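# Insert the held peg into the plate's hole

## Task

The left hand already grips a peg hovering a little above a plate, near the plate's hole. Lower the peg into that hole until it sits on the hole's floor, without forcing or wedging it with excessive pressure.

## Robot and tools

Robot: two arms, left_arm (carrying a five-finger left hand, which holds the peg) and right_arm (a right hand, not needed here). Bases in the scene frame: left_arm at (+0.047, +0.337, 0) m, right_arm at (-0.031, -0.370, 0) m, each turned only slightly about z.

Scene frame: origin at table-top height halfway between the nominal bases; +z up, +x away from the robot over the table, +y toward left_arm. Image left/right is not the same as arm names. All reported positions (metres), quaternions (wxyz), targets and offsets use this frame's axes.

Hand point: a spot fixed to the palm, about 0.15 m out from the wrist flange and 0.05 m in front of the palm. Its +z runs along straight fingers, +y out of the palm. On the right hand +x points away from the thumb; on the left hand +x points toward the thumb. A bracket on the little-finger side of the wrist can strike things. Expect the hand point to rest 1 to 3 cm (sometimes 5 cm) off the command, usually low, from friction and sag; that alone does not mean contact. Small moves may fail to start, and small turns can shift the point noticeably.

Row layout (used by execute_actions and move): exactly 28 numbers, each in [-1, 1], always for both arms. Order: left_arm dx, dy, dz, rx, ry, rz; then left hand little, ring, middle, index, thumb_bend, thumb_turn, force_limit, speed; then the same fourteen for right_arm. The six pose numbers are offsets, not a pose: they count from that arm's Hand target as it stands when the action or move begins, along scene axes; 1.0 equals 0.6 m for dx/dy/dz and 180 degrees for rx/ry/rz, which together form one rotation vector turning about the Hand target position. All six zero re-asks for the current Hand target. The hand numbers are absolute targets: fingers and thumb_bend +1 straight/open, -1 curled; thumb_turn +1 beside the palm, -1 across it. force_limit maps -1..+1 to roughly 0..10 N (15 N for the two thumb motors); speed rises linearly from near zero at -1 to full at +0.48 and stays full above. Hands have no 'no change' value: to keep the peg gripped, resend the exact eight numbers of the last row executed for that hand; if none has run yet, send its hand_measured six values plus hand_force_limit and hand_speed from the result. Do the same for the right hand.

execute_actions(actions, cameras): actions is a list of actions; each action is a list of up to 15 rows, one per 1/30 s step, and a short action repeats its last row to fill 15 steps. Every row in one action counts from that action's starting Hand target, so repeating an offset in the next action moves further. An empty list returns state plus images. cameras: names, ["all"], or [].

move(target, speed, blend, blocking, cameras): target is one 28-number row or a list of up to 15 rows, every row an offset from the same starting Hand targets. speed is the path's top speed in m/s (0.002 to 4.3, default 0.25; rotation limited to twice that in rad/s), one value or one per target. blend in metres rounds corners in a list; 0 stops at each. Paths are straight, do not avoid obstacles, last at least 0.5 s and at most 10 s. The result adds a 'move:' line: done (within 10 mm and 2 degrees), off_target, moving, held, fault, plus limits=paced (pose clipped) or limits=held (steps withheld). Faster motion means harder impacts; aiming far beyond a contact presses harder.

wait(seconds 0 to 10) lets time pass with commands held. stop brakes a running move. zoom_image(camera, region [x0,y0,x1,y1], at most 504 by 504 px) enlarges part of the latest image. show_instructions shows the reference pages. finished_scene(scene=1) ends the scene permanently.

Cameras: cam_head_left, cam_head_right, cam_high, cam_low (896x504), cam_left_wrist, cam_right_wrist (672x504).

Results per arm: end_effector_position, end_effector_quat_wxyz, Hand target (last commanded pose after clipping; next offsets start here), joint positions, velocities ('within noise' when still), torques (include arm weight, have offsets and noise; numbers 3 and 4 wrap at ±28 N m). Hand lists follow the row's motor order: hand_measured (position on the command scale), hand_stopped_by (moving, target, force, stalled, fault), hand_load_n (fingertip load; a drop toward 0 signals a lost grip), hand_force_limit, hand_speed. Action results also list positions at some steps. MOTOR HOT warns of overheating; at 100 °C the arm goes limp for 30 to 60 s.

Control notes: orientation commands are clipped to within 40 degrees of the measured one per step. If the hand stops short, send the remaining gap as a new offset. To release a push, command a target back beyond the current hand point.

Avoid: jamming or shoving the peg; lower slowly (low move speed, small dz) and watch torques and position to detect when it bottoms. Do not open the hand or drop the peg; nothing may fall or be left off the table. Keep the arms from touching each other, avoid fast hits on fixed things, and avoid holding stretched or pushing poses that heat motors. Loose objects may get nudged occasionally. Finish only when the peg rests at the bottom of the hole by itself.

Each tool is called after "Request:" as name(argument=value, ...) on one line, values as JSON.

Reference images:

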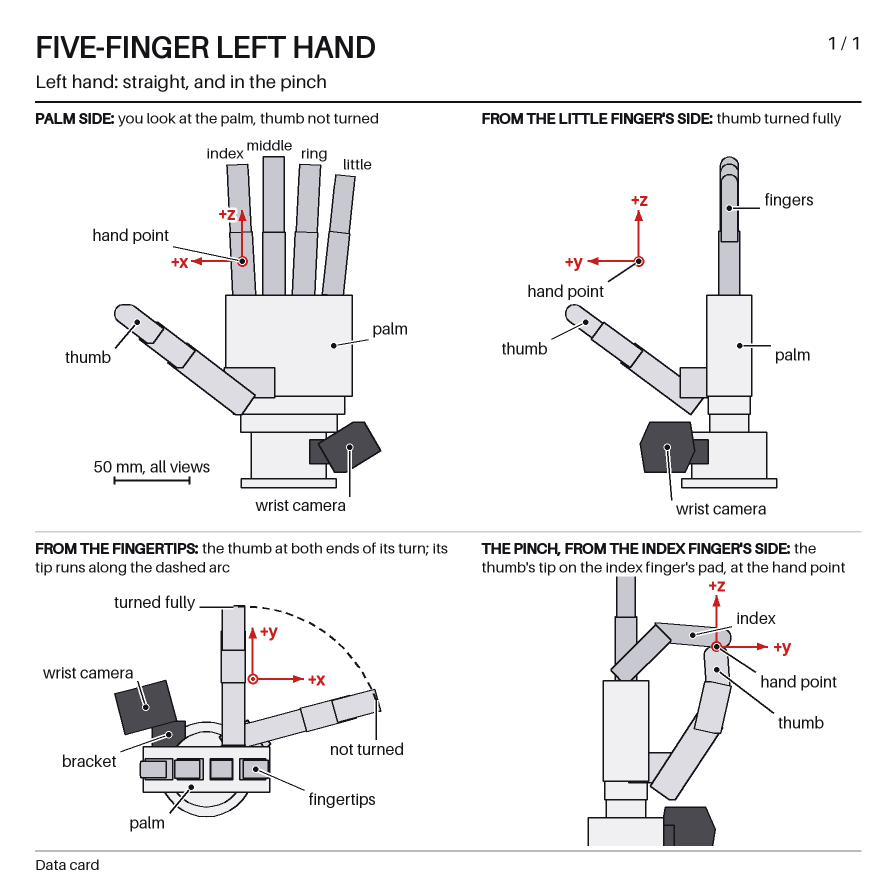

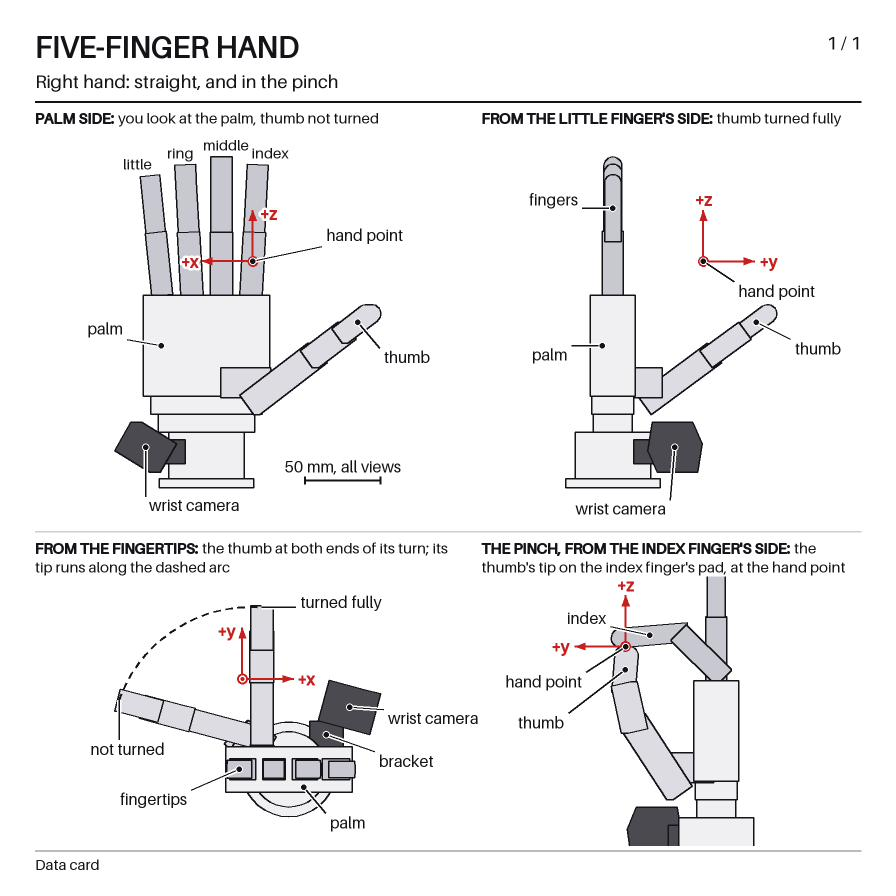

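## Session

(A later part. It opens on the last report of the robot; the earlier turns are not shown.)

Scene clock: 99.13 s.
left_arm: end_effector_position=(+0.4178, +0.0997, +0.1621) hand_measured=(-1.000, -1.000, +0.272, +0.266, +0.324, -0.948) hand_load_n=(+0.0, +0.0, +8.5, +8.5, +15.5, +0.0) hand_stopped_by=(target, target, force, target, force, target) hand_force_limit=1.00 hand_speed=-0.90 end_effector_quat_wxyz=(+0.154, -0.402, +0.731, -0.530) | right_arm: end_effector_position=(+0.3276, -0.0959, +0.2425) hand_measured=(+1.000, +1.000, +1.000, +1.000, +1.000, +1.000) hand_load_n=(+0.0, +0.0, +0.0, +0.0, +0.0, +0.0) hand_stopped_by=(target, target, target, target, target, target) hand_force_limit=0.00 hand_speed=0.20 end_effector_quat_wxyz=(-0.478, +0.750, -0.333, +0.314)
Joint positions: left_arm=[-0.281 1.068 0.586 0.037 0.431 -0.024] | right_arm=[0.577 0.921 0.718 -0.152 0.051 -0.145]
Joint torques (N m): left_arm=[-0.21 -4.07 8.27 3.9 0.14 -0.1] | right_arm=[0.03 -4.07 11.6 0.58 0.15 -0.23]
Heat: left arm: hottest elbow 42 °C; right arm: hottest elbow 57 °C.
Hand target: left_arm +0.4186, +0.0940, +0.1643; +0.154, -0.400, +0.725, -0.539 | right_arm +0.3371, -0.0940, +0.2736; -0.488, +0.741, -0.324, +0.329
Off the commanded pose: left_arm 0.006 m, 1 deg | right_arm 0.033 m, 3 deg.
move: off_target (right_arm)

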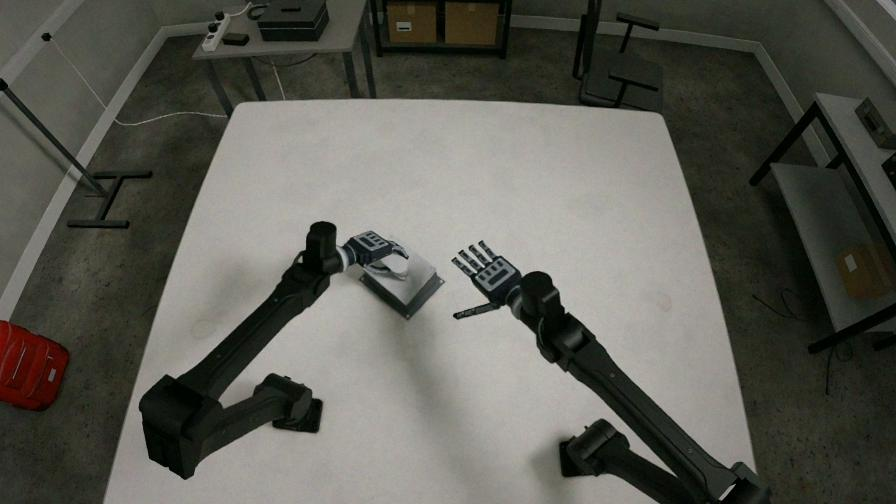

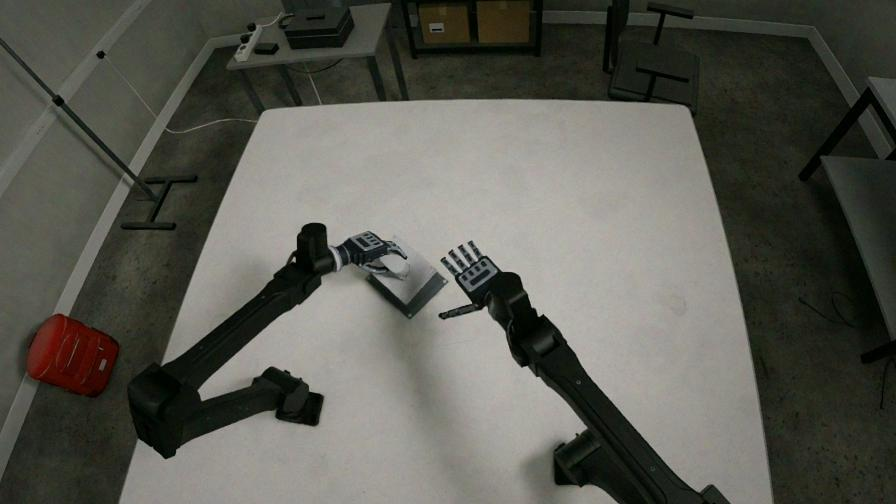

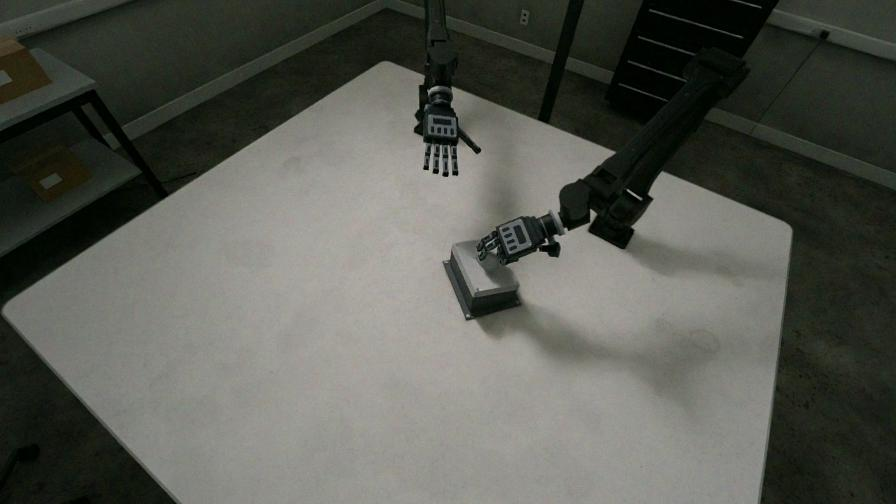

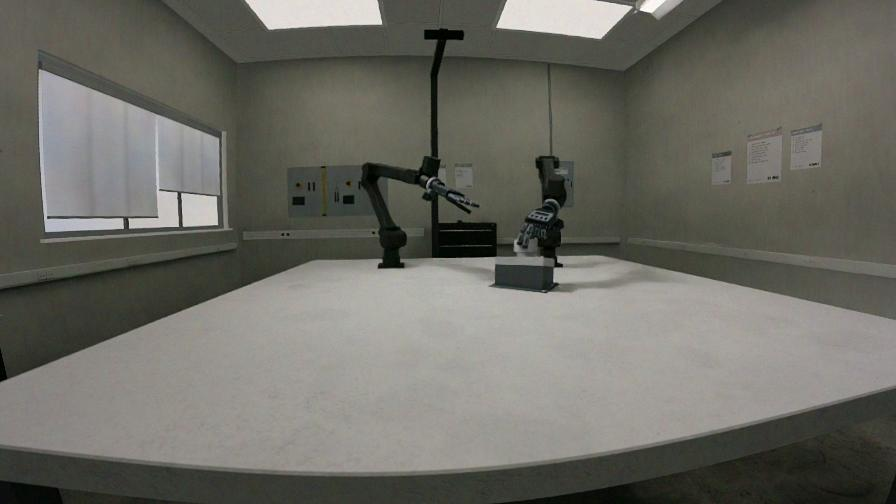

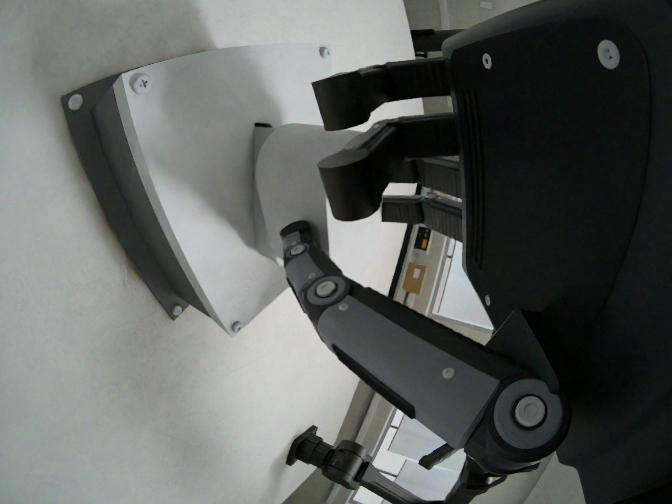

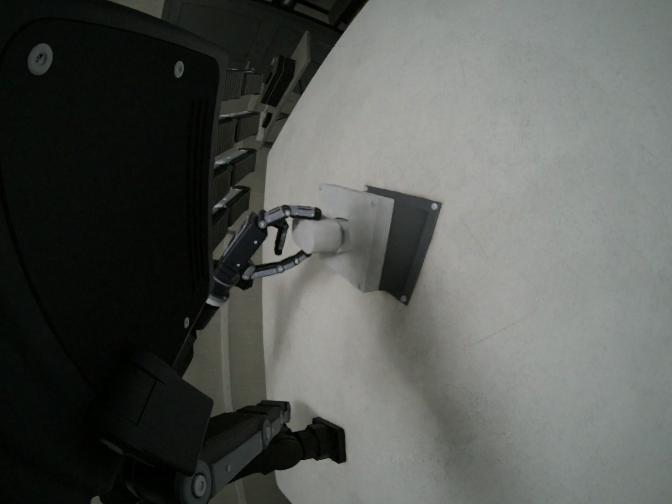

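Request:
move(target=[0.001,0,-0.012,0,0,0,-1.0,-1.0,0.272,0.264,0.324,-0.948,1.0,-0.90,0,0,0,0,0,0,1,1,1,1,1,1,0,0.2], speed=0.03, cameras=["cam_right_wrist","cam_left_wrist","cam_low"])

Request:
zoom_image(camera="cam_right_wrist", region=[320, 210, 370, 260])

Request:
zoom_image(camera="cam_left_wrist", region=[230, 110, 290, 270])

Request:
zoom_image(camera="cam_low", region=[490, 220, 570, 300])

Scene clock: 100.40 s.
left_arm: end_effector_position=(+0.4188, +0.0993, +0.1555) hand_measured=(-1.000, -1.000, +0.272, +0.266, +0.324, -0.948) hand_load_n=(+0.0, +0.0, +9.0, +9.0, +15.0, +0.0) hand_stopped_by=(target, target, force, target, force, target) hand_force_limit=1.00 hand_speed=-0.90 end_effector_quat_wxyz=(+0.154, -0.402, +0.730, -0.530) | right_arm: end_effector_position=(+0.3276, -0.0959, +0.2425) hand_measured=(+1.000, +1.000, +1.000, +1.000, +1.000, +1.000) hand_load_n=(+0.0, +0.0, -0.5, +0.0, +0.0, +0.0) hand_stopped_by=(target, target, target, target, target, target) hand_force_limit=0.00 hand_speed=0.20 end_effector_quat_wxyz=(-0.478, +0.750, -0.333, +0.314)
Joint positions: left_arm=[-0.281 1.082 0.575 0.064 0.431 -0.024] | right_arm=[0.577 0.921 0.718 -0.152 0.051 -0.145]
Joint torques (N m): left_arm=[-0.09 -4.13 8.09 3.92 0.17 -0.09] | right_arm=[0.03 -4.19 11.6 0.57 0.15 -0.23]
Heat: left arm: hottest elbow 42 °C; right arm: hottest elbow 57 °C.
Hand target: left_arm +0.4191, +0.0940, +0.1569; +0.154, -0.400, +0.725, -0.539 | right_arm +0.3371, -0.0940, +0.2736; -0.488, +0.741, -0.324, +0.329
Off the commanded pose: left_arm 0.006 m, 1 deg | right_arm 0.033 m, 3 deg.
move: off_target (right_arm)
Images, in order (width x height): cam_low 896x504, cam_left_wrist 672x504, cam_right_wrist 672x504.

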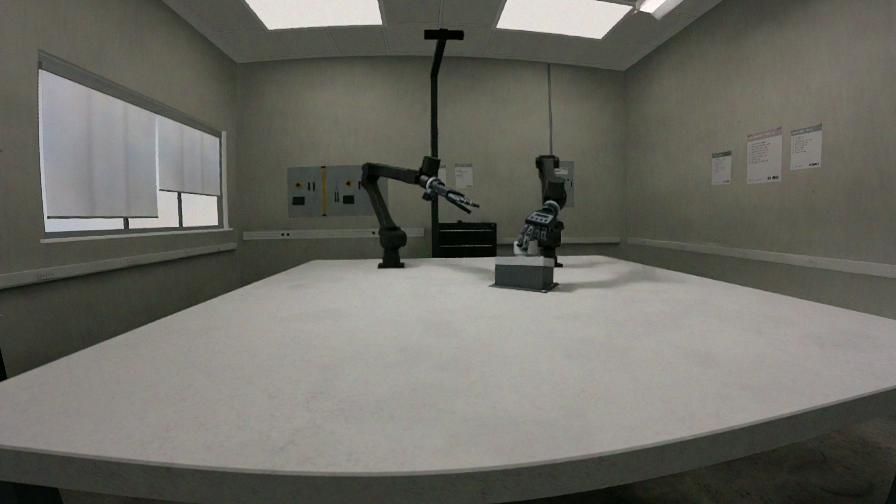

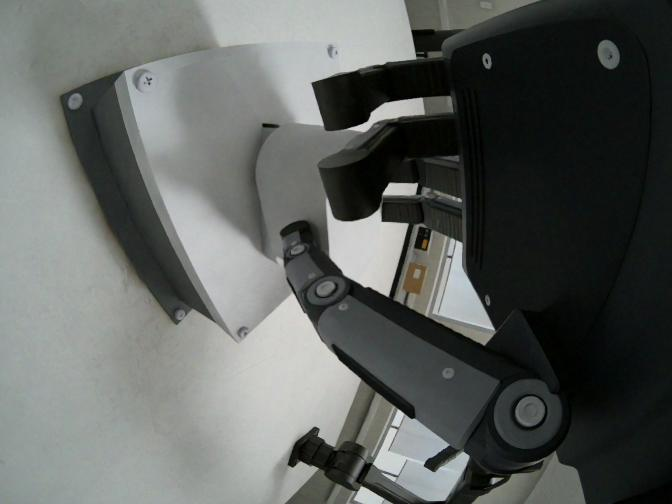

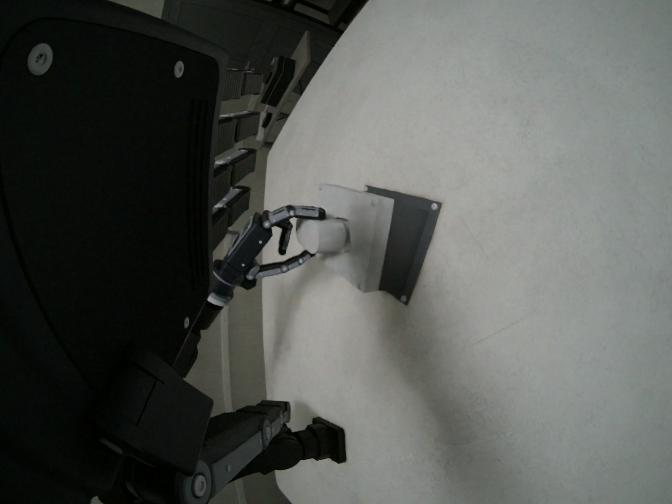

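Scaled by 10.080 from the camera's 672x504 image, which has a finer 960x720 frame.

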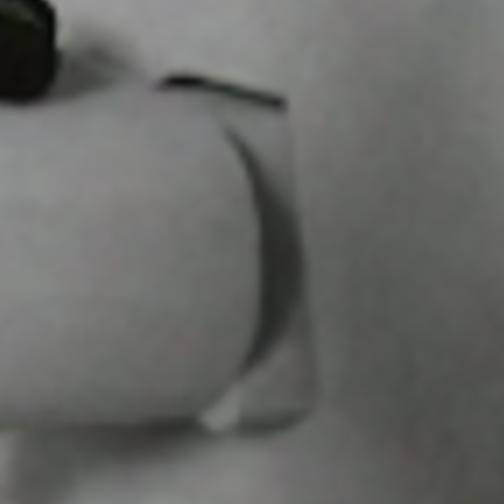

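Scaled by 3.150 from the camera's 672x504 image, which has a finer 960x720 frame.

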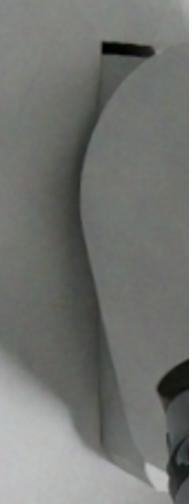

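Scaled by 6.300 from the camera's 896x504 image, which has a finer 1280x720 frame.

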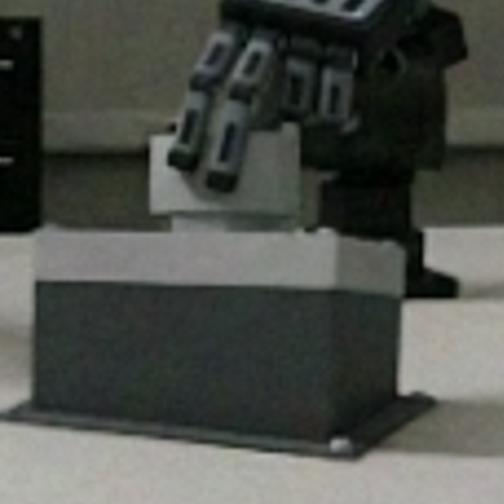

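Request:
move(target=[0.0008,0,-0.0075,0,0,0,-1.0,-1.0,0.272,0.264,0.324,-0.948,1.0,-0.90,0,0,0,0,0,0,1,1,1,1,1,1,0,0.2], speed=0.025, cameras=["cam_right_wrist","cam_left_wrist","cam_low"])

Request:
zoom_image(camera="cam_right_wrist", region=[320, 210, 370, 260])

Request:
zoom_image(camera="cam_low", region=[490, 220, 570, 300])

Scene clock: 103.67 s.
left_arm: end_effector_position=(+0.4195, +0.0991, +0.1515) hand_measured=(-1.000, -1.000, +0.272, +0.266, +0.324, -0.948) hand_load_n=(+0.0, +0.0, +9.0, +8.5, +15.5, +0.0) hand_stopped_by=(target, target, force, target, force, target) hand_force_limit=1.00 hand_speed=-0.90 end_effector_quat_wxyz=(+0.155, -0.401, +0.730, -0.531) | right_arm: end_effector_position=(+0.3276, -0.0959, +0.2425) hand_measured=(+1.000, +1.000, +1.000, +1.000, +1.000, +1.000) hand_load_n=(+0.0, +0.0, +0.0, +0.0, +0.0, +0.0) hand_stopped_by=(target, target, target, target, target, target) hand_force_limit=0.00 hand_speed=0.20 end_effector_quat_wxyz=(-0.478, +0.750, -0.333, +0.314)
Joint positions: left_arm=[-0.281 1.092 0.568 0.082 0.431 -0.024] | right_arm=[0.577 0.921 0.718 -0.152 0.051 -0.145]
Joint torques (N m): left_arm=[-0.03 -4.07 8.02 3.84 0.18 -0.09] | right_arm=[0.03 -4.13 11.6 0.59 0.14 -0.23]
Heat: left arm: hottest elbow 42 °C; right arm: hottest elbow 58 °C.
Hand target: left_arm +0.4197, +0.0940, +0.1525; +0.154, -0.400, +0.725, -0.539 | right_arm +0.3371, -0.0940, +0.2736; -0.488, +0.741, -0.324, +0.329
Off the commanded pose: left_arm 0.005 m, 1 deg | right_arm 0.033 m, 3 deg.
move: off_target (right_arm)
Images, in order (width x height): cam_low 896x504, cam_left_wrist 672x504, cam_right_wrist 672x504.

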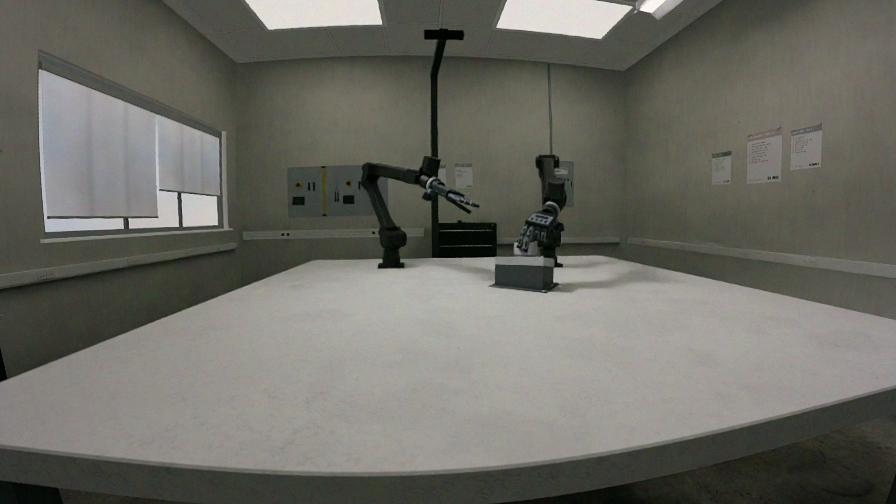

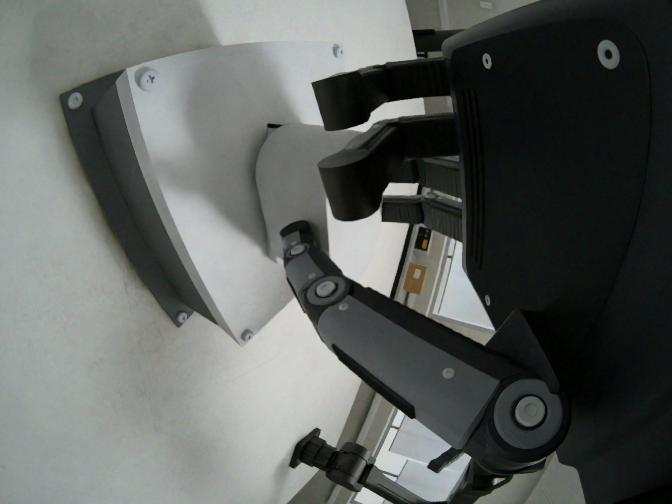

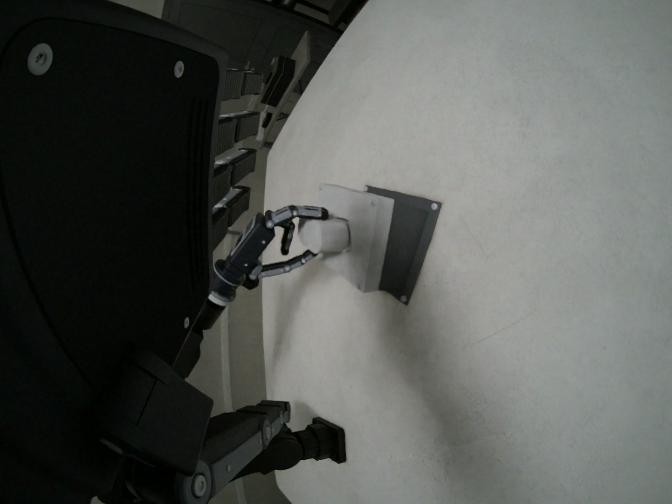

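Scaled by 10.080 from the camera's 672x504 image, which has a finer 960x720 frame.

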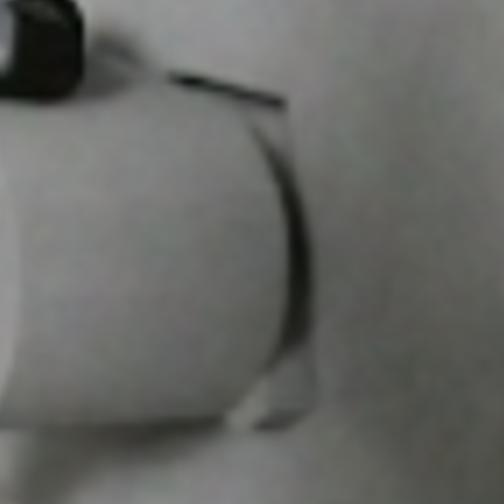

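Scaled by 6.300 from the camera's 896x504 image, which has a finer 1280x720 frame.

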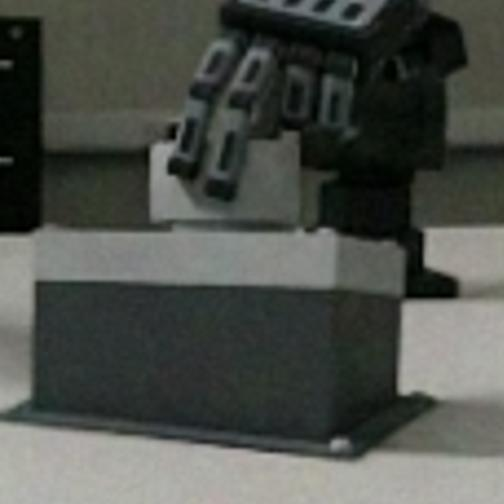

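Request:
move(target=[0.0005,0,-0.005,0,0,0,-1.0,-1.0,0.272,0.264,0.324,-0.948,1.0,-0.90,0,0,0,0,0,0,1,1,1,1,1,1,0,0.2], speed=0.02, cameras=["cam_right_wrist","cam_low"])

Request:
zoom_image(camera="cam_right_wrist", region=[320, 210, 370, 260])

Request:
zoom_image(camera="cam_low", region=[500, 230, 550, 270])

Scene clock: 104.80 s.
left_arm: end_effector_position=(+0.4199, +0.0988, +0.1500) hand_measured=(-1.000, -1.000, +0.272, +0.266, +0.324, -0.948) hand_load_n=(+0.0, +0.0, +8.5, +8.5, +15.0, +0.0) hand_stopped_by=(target, target, force, target, force, target) hand_force_limit=1.00 hand_speed=-0.90 end_effector_quat_wxyz=(+0.155, -0.402, +0.729, -0.532) | right_arm: end_effector_position=(+0.3276, -0.0959, +0.2425) hand_measured=(+1.000, +1.000, +1.000, +1.000, +1.000, +1.000) hand_load_n=(+0.0, +0.0, -0.5, +0.0, +0.0, +0.0) hand_stopped_by=(target, target, target, target, target, target) hand_force_limit=0.00 hand_speed=0.20 end_effector_quat_wxyz=(-0.478, +0.750, -0.333, +0.314)
Joint positions: left_arm=[-0.281 1.097 0.564 0.093 0.431 -0.027] | right_arm=[0.577 0.921 0.718 -0.152 0.051 -0.145]
Joint torques (N m): left_arm=[-0.03 -3.96 7.9 3.88 0.18 -0.05] | right_arm=[0.03 -4.13 11.6 0.58 0.15 -0.23]
Heat: left arm: hottest elbow 42 °C; right arm: hottest elbow 58 °C.
Hand target: left_arm +0.4199, +0.0940, +0.1494; +0.154, -0.400, +0.725, -0.539 | right_arm +0.3371, -0.0940, +0.2736; -0.488, +0.741, -0.324, +0.329
Off the commanded pose: left_arm 0.005 m, 1 deg | right_arm 0.033 m, 3 deg.
move: off_target (right_arm)
Images, in order (width x height): cam_low 896x504, cam_right_wrist 672x504.

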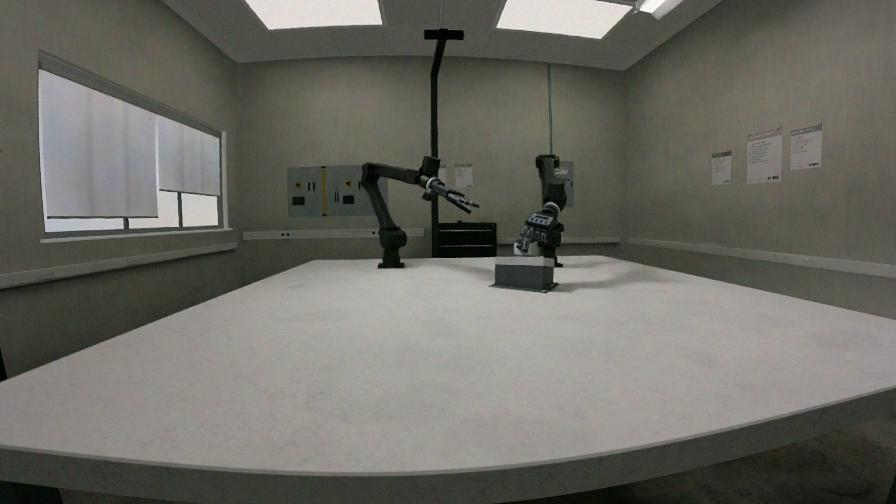

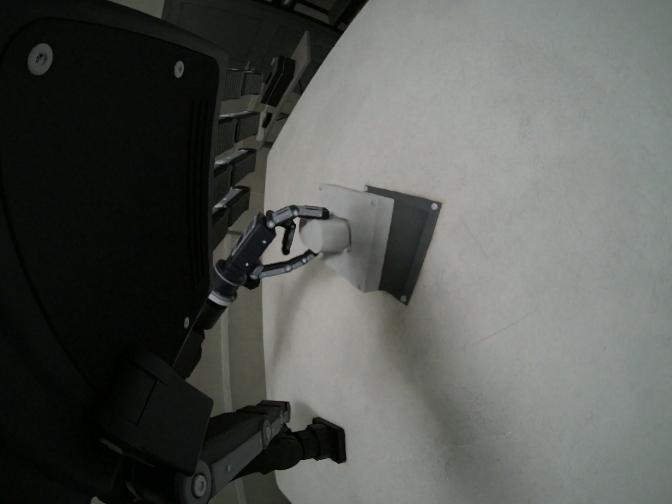

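Scaled by 10.080 from the camera's 672x504 image, which has a finer 960x720 frame.

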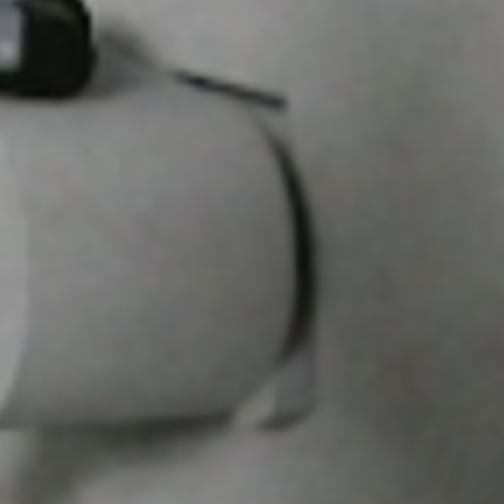

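Scaled by 10.080 from the camera's 896x504 image, which has a finer 1280x720 frame.

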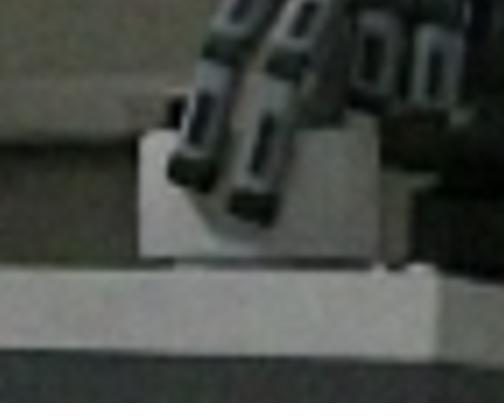

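Request:
move(target=[0.0003,0,-0.0035,0,0,0,-1.0,-1.0,0.272,0.264,0.324,-0.948,1.0,-0.90,0,0,0,0,0,0,1,1,1,1,1,1,0,0.2], speed=0.02, cameras=["cam_right_wrist","cam_low", "cam_left_wrist","cam_head_right"])

Request:
zoom_image(camera="cam_right_wrist", region=[320, 210, 370, 260])

Request:
zoom_image(camera="cam_left_wrist", region=[240, 110, 340, 280])

Scene clock: 105.93 s.
left_arm: end_effector_position=(+0.4210, +0.0983, +0.1500) hand_measured=(-1.000, -1.000, +0.272, +0.266, +0.324, -0.948) hand_load_n=(+0.0, +0.0, +8.5, +9.0, +14.5, +0.0) hand_stopped_by=(target, target, force, target, force, target) hand_force_limit=1.00 hand_speed=-0.90 end_effector_quat_wxyz=(+0.155, -0.402, +0.728, -0.533) | right_arm: end_effector_position=(+0.3276, -0.0959, +0.2425) hand_measured=(+1.000, +1.000, +1.000, +1.000, +1.000, +1.000) hand_load_n=(+0.0, +0.0, +0.0, +0.0, +0.0, +0.0) hand_stopped_by=(target, target, target, target, target, target) hand_force_limit=0.00 hand_speed=0.20 end_effector_quat_wxyz=(-0.478, +0.750, -0.333, +0.314)
Joint positions: left_arm=[-0.281 1.1 0.564 0.101 0.431 -0.029] | right_arm=[0.577 0.921 0.718 -0.152 0.051 -0.145]
Joint torques (N m): left_arm=[-0.03 -3.78 7.61 3.88 0.19 -0.05] | right_arm=[0.03 -4.13 11.6 0.58 0.15 -0.23]
Heat: left arm: hottest elbow 42 °C; right arm: hottest elbow 58 °C.
Hand target: left_arm +0.4200, +0.0941, +0.1473; +0.154, -0.400, +0.725, -0.539 | right_arm +0.3371, -0.0940, +0.2736; -0.488, +0.741, -0.324, +0.329
Off the commanded pose: left_arm 0.005 m, 1 deg | right_arm 0.033 m, 3 deg.
move: off_target (right_arm)
Images, in order (width x height): cam_head_right 896x504, cam_low 896x504, cam_left_wrist 672x504, cam_right_wrist 672x504.

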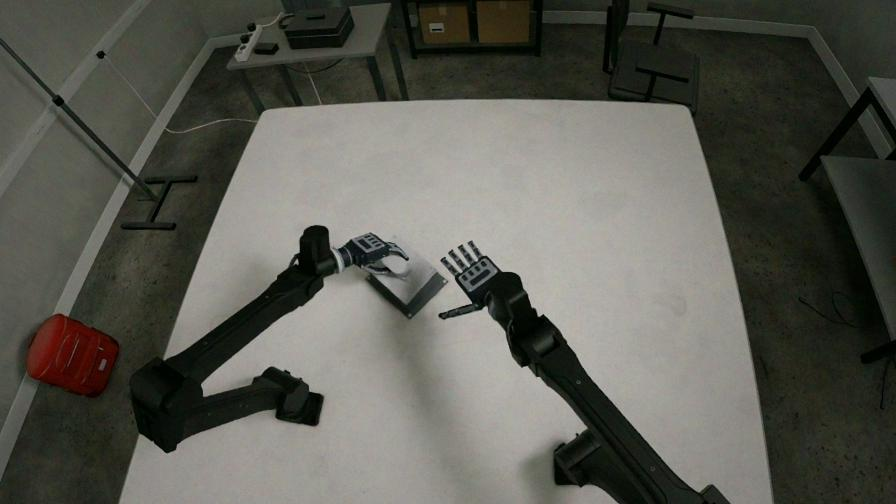

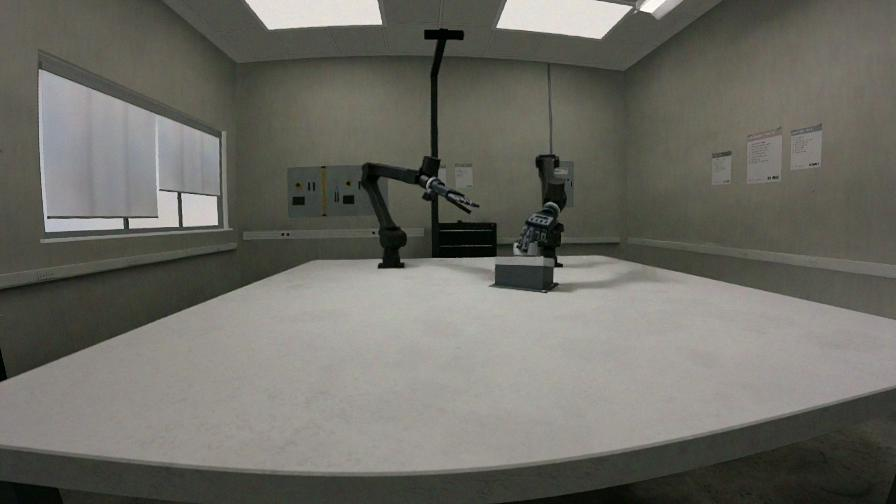

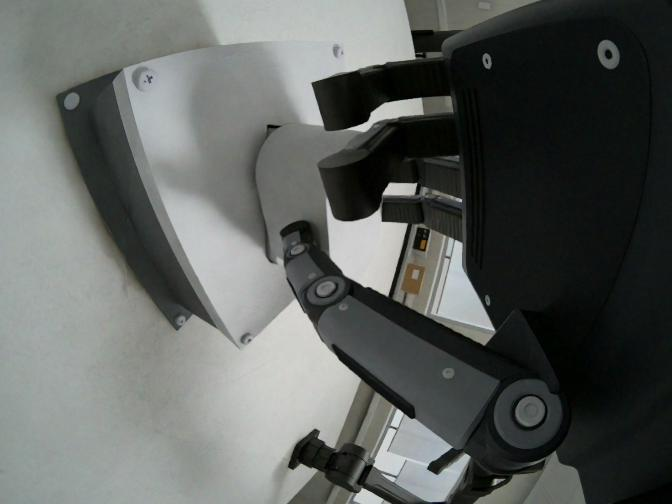

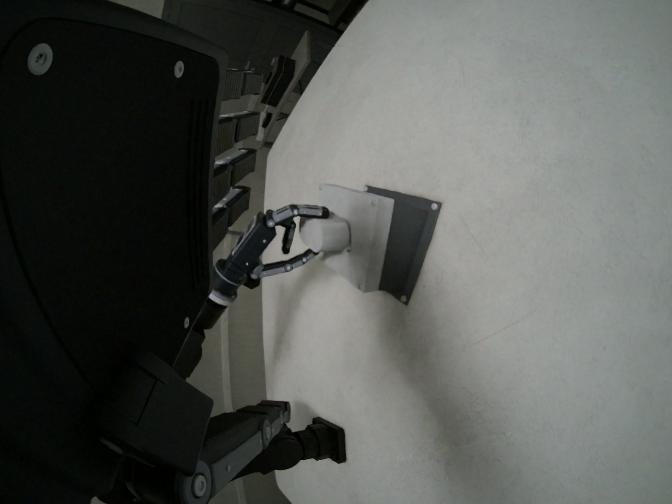

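Scaled by 10.080 from the camera's 672x504 image, which has a finer 960x720 frame.

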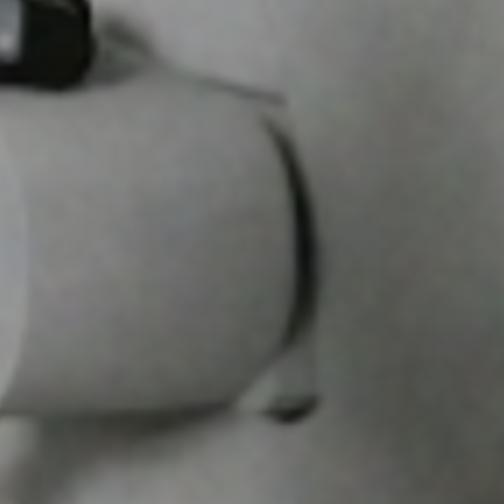

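Scaled by 2.965 from the camera's 672x504 image, which has a finer 960x720 frame.

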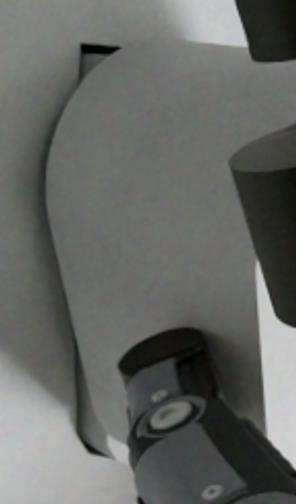

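Request:
move(target=[0,0,0.003,0,0,0,-1.0,-1.0,0.6,0.6,0.42,-0.948,1.0,-0.75,0,0,0,0,0,0,1,1,1,1,1,1,0,0.2], speed=0.05, cameras=["all"])

Request:
zoom_image(camera="cam_right_wrist", region=[270, 180, 390, 290])

Request:
zoom_image(camera="cam_head_right", region=[350, 220, 450, 320])

Scene clock: 107.43 s.
left_arm: end_effector_position=(+0.4219, +0.0980, +0.1509) hand_measured=(-1.000, -1.000, +0.600, +0.600, +0.420, -0.948) hand_load_n=(+0.0, +0.0, -0.5, +0.0, +0.0, +0.0) hand_stopped_by=(target, target, target, target, target, target) hand_force_limit=1.00 hand_speed=-0.75 end_effector_quat_wxyz=(+0.157, -0.400, +0.727, -0.535) | right_arm: end_effector_position=(+0.3276, -0.0959, +0.2425) hand_measured=(+1.000, +1.000, +1.000, +1.000, +1.000, +1.000) hand_load_n=(+0.0, -0.5, +0.0, +0.0, +0.0, +0.0) hand_stopped_by=(target, target, target, target, target, target) hand_force_limit=0.00 hand_speed=0.20 end_effector_quat_wxyz=(-0.478, +0.750, -0.333, +0.314)
Joint positions: left_arm=[-0.281 1.101 0.564 0.107 0.431 -0.029] | right_arm=[0.577 0.921 0.718 -0.152 0.051 -0.145]
Joint torques (N m): left_arm=[-0.09 -4.13 7.9 3.33 0.19 -0.04] | right_arm=[0.03 -4.07 11.6 0.58 0.15 -0.23]
Heat: left arm: hottest shoulder 41 °C; right arm: hottest elbow 58 °C.
Hand target: left_arm +0.4201, +0.0941, +0.1490; +0.154, -0.400, +0.725, -0.539 | right_arm +0.3371, -0.0940, +0.2736; -0.488, +0.741, -0.324, +0.329
Off the commanded pose: left_arm 0.005 m, 1 deg | right_arm 0.033 m, 3 deg.
move: off_target (right_arm)

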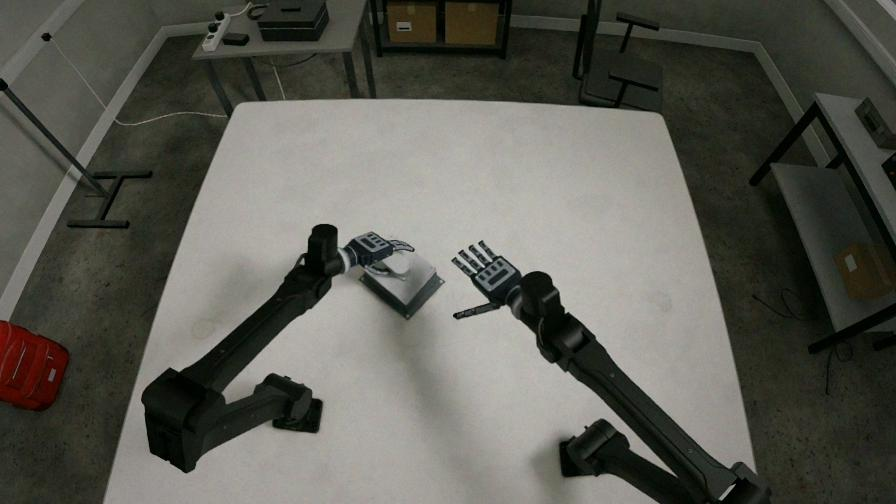

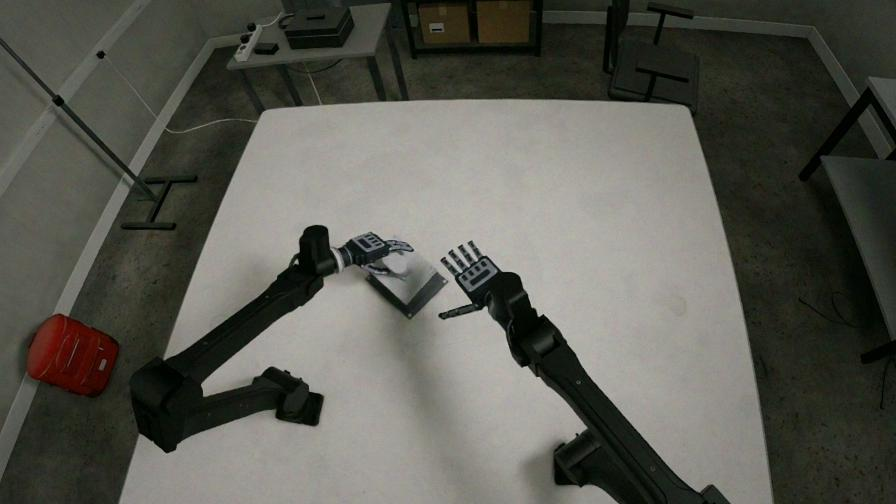

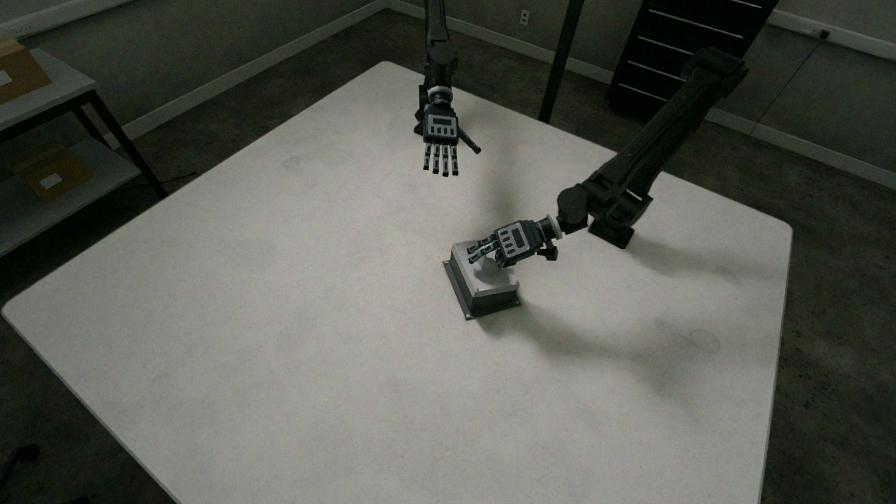

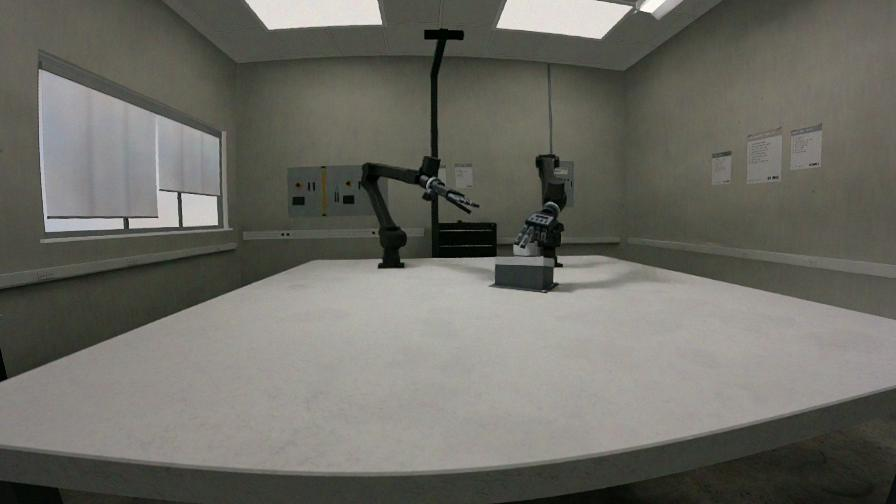

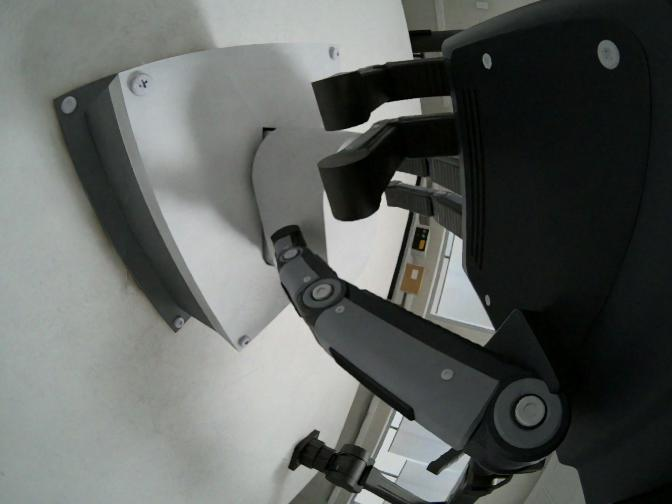

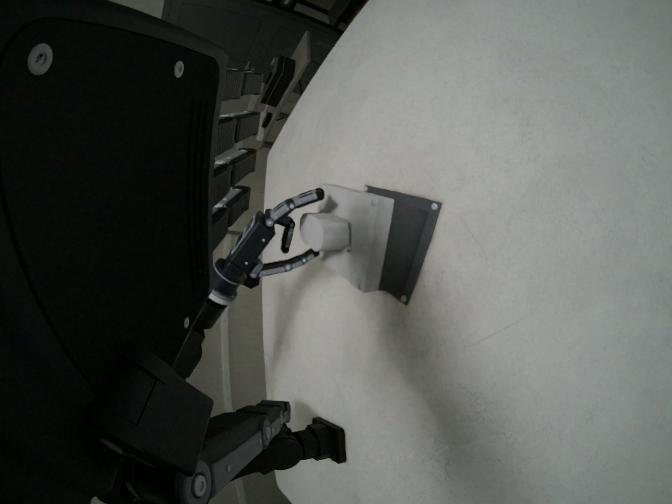

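Scaled by 4.200 from the camera's 672x504 image, which has a finer 960x720 frame.

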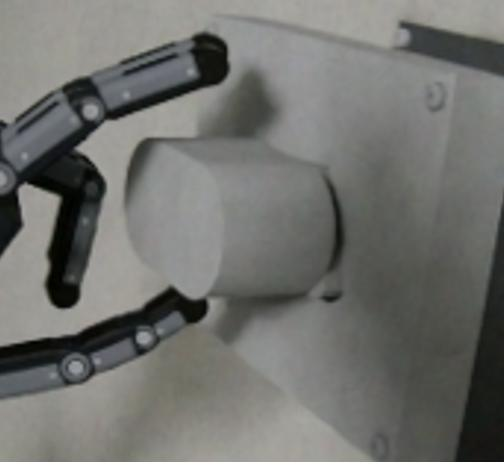

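Scaled by 5.040 from the camera's 896x504 image, which has a finer 1280x720 frame.

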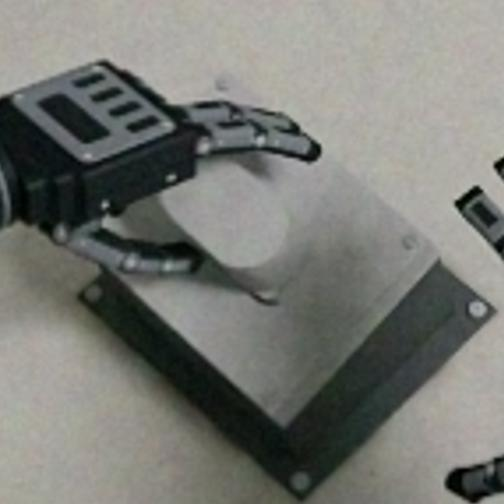

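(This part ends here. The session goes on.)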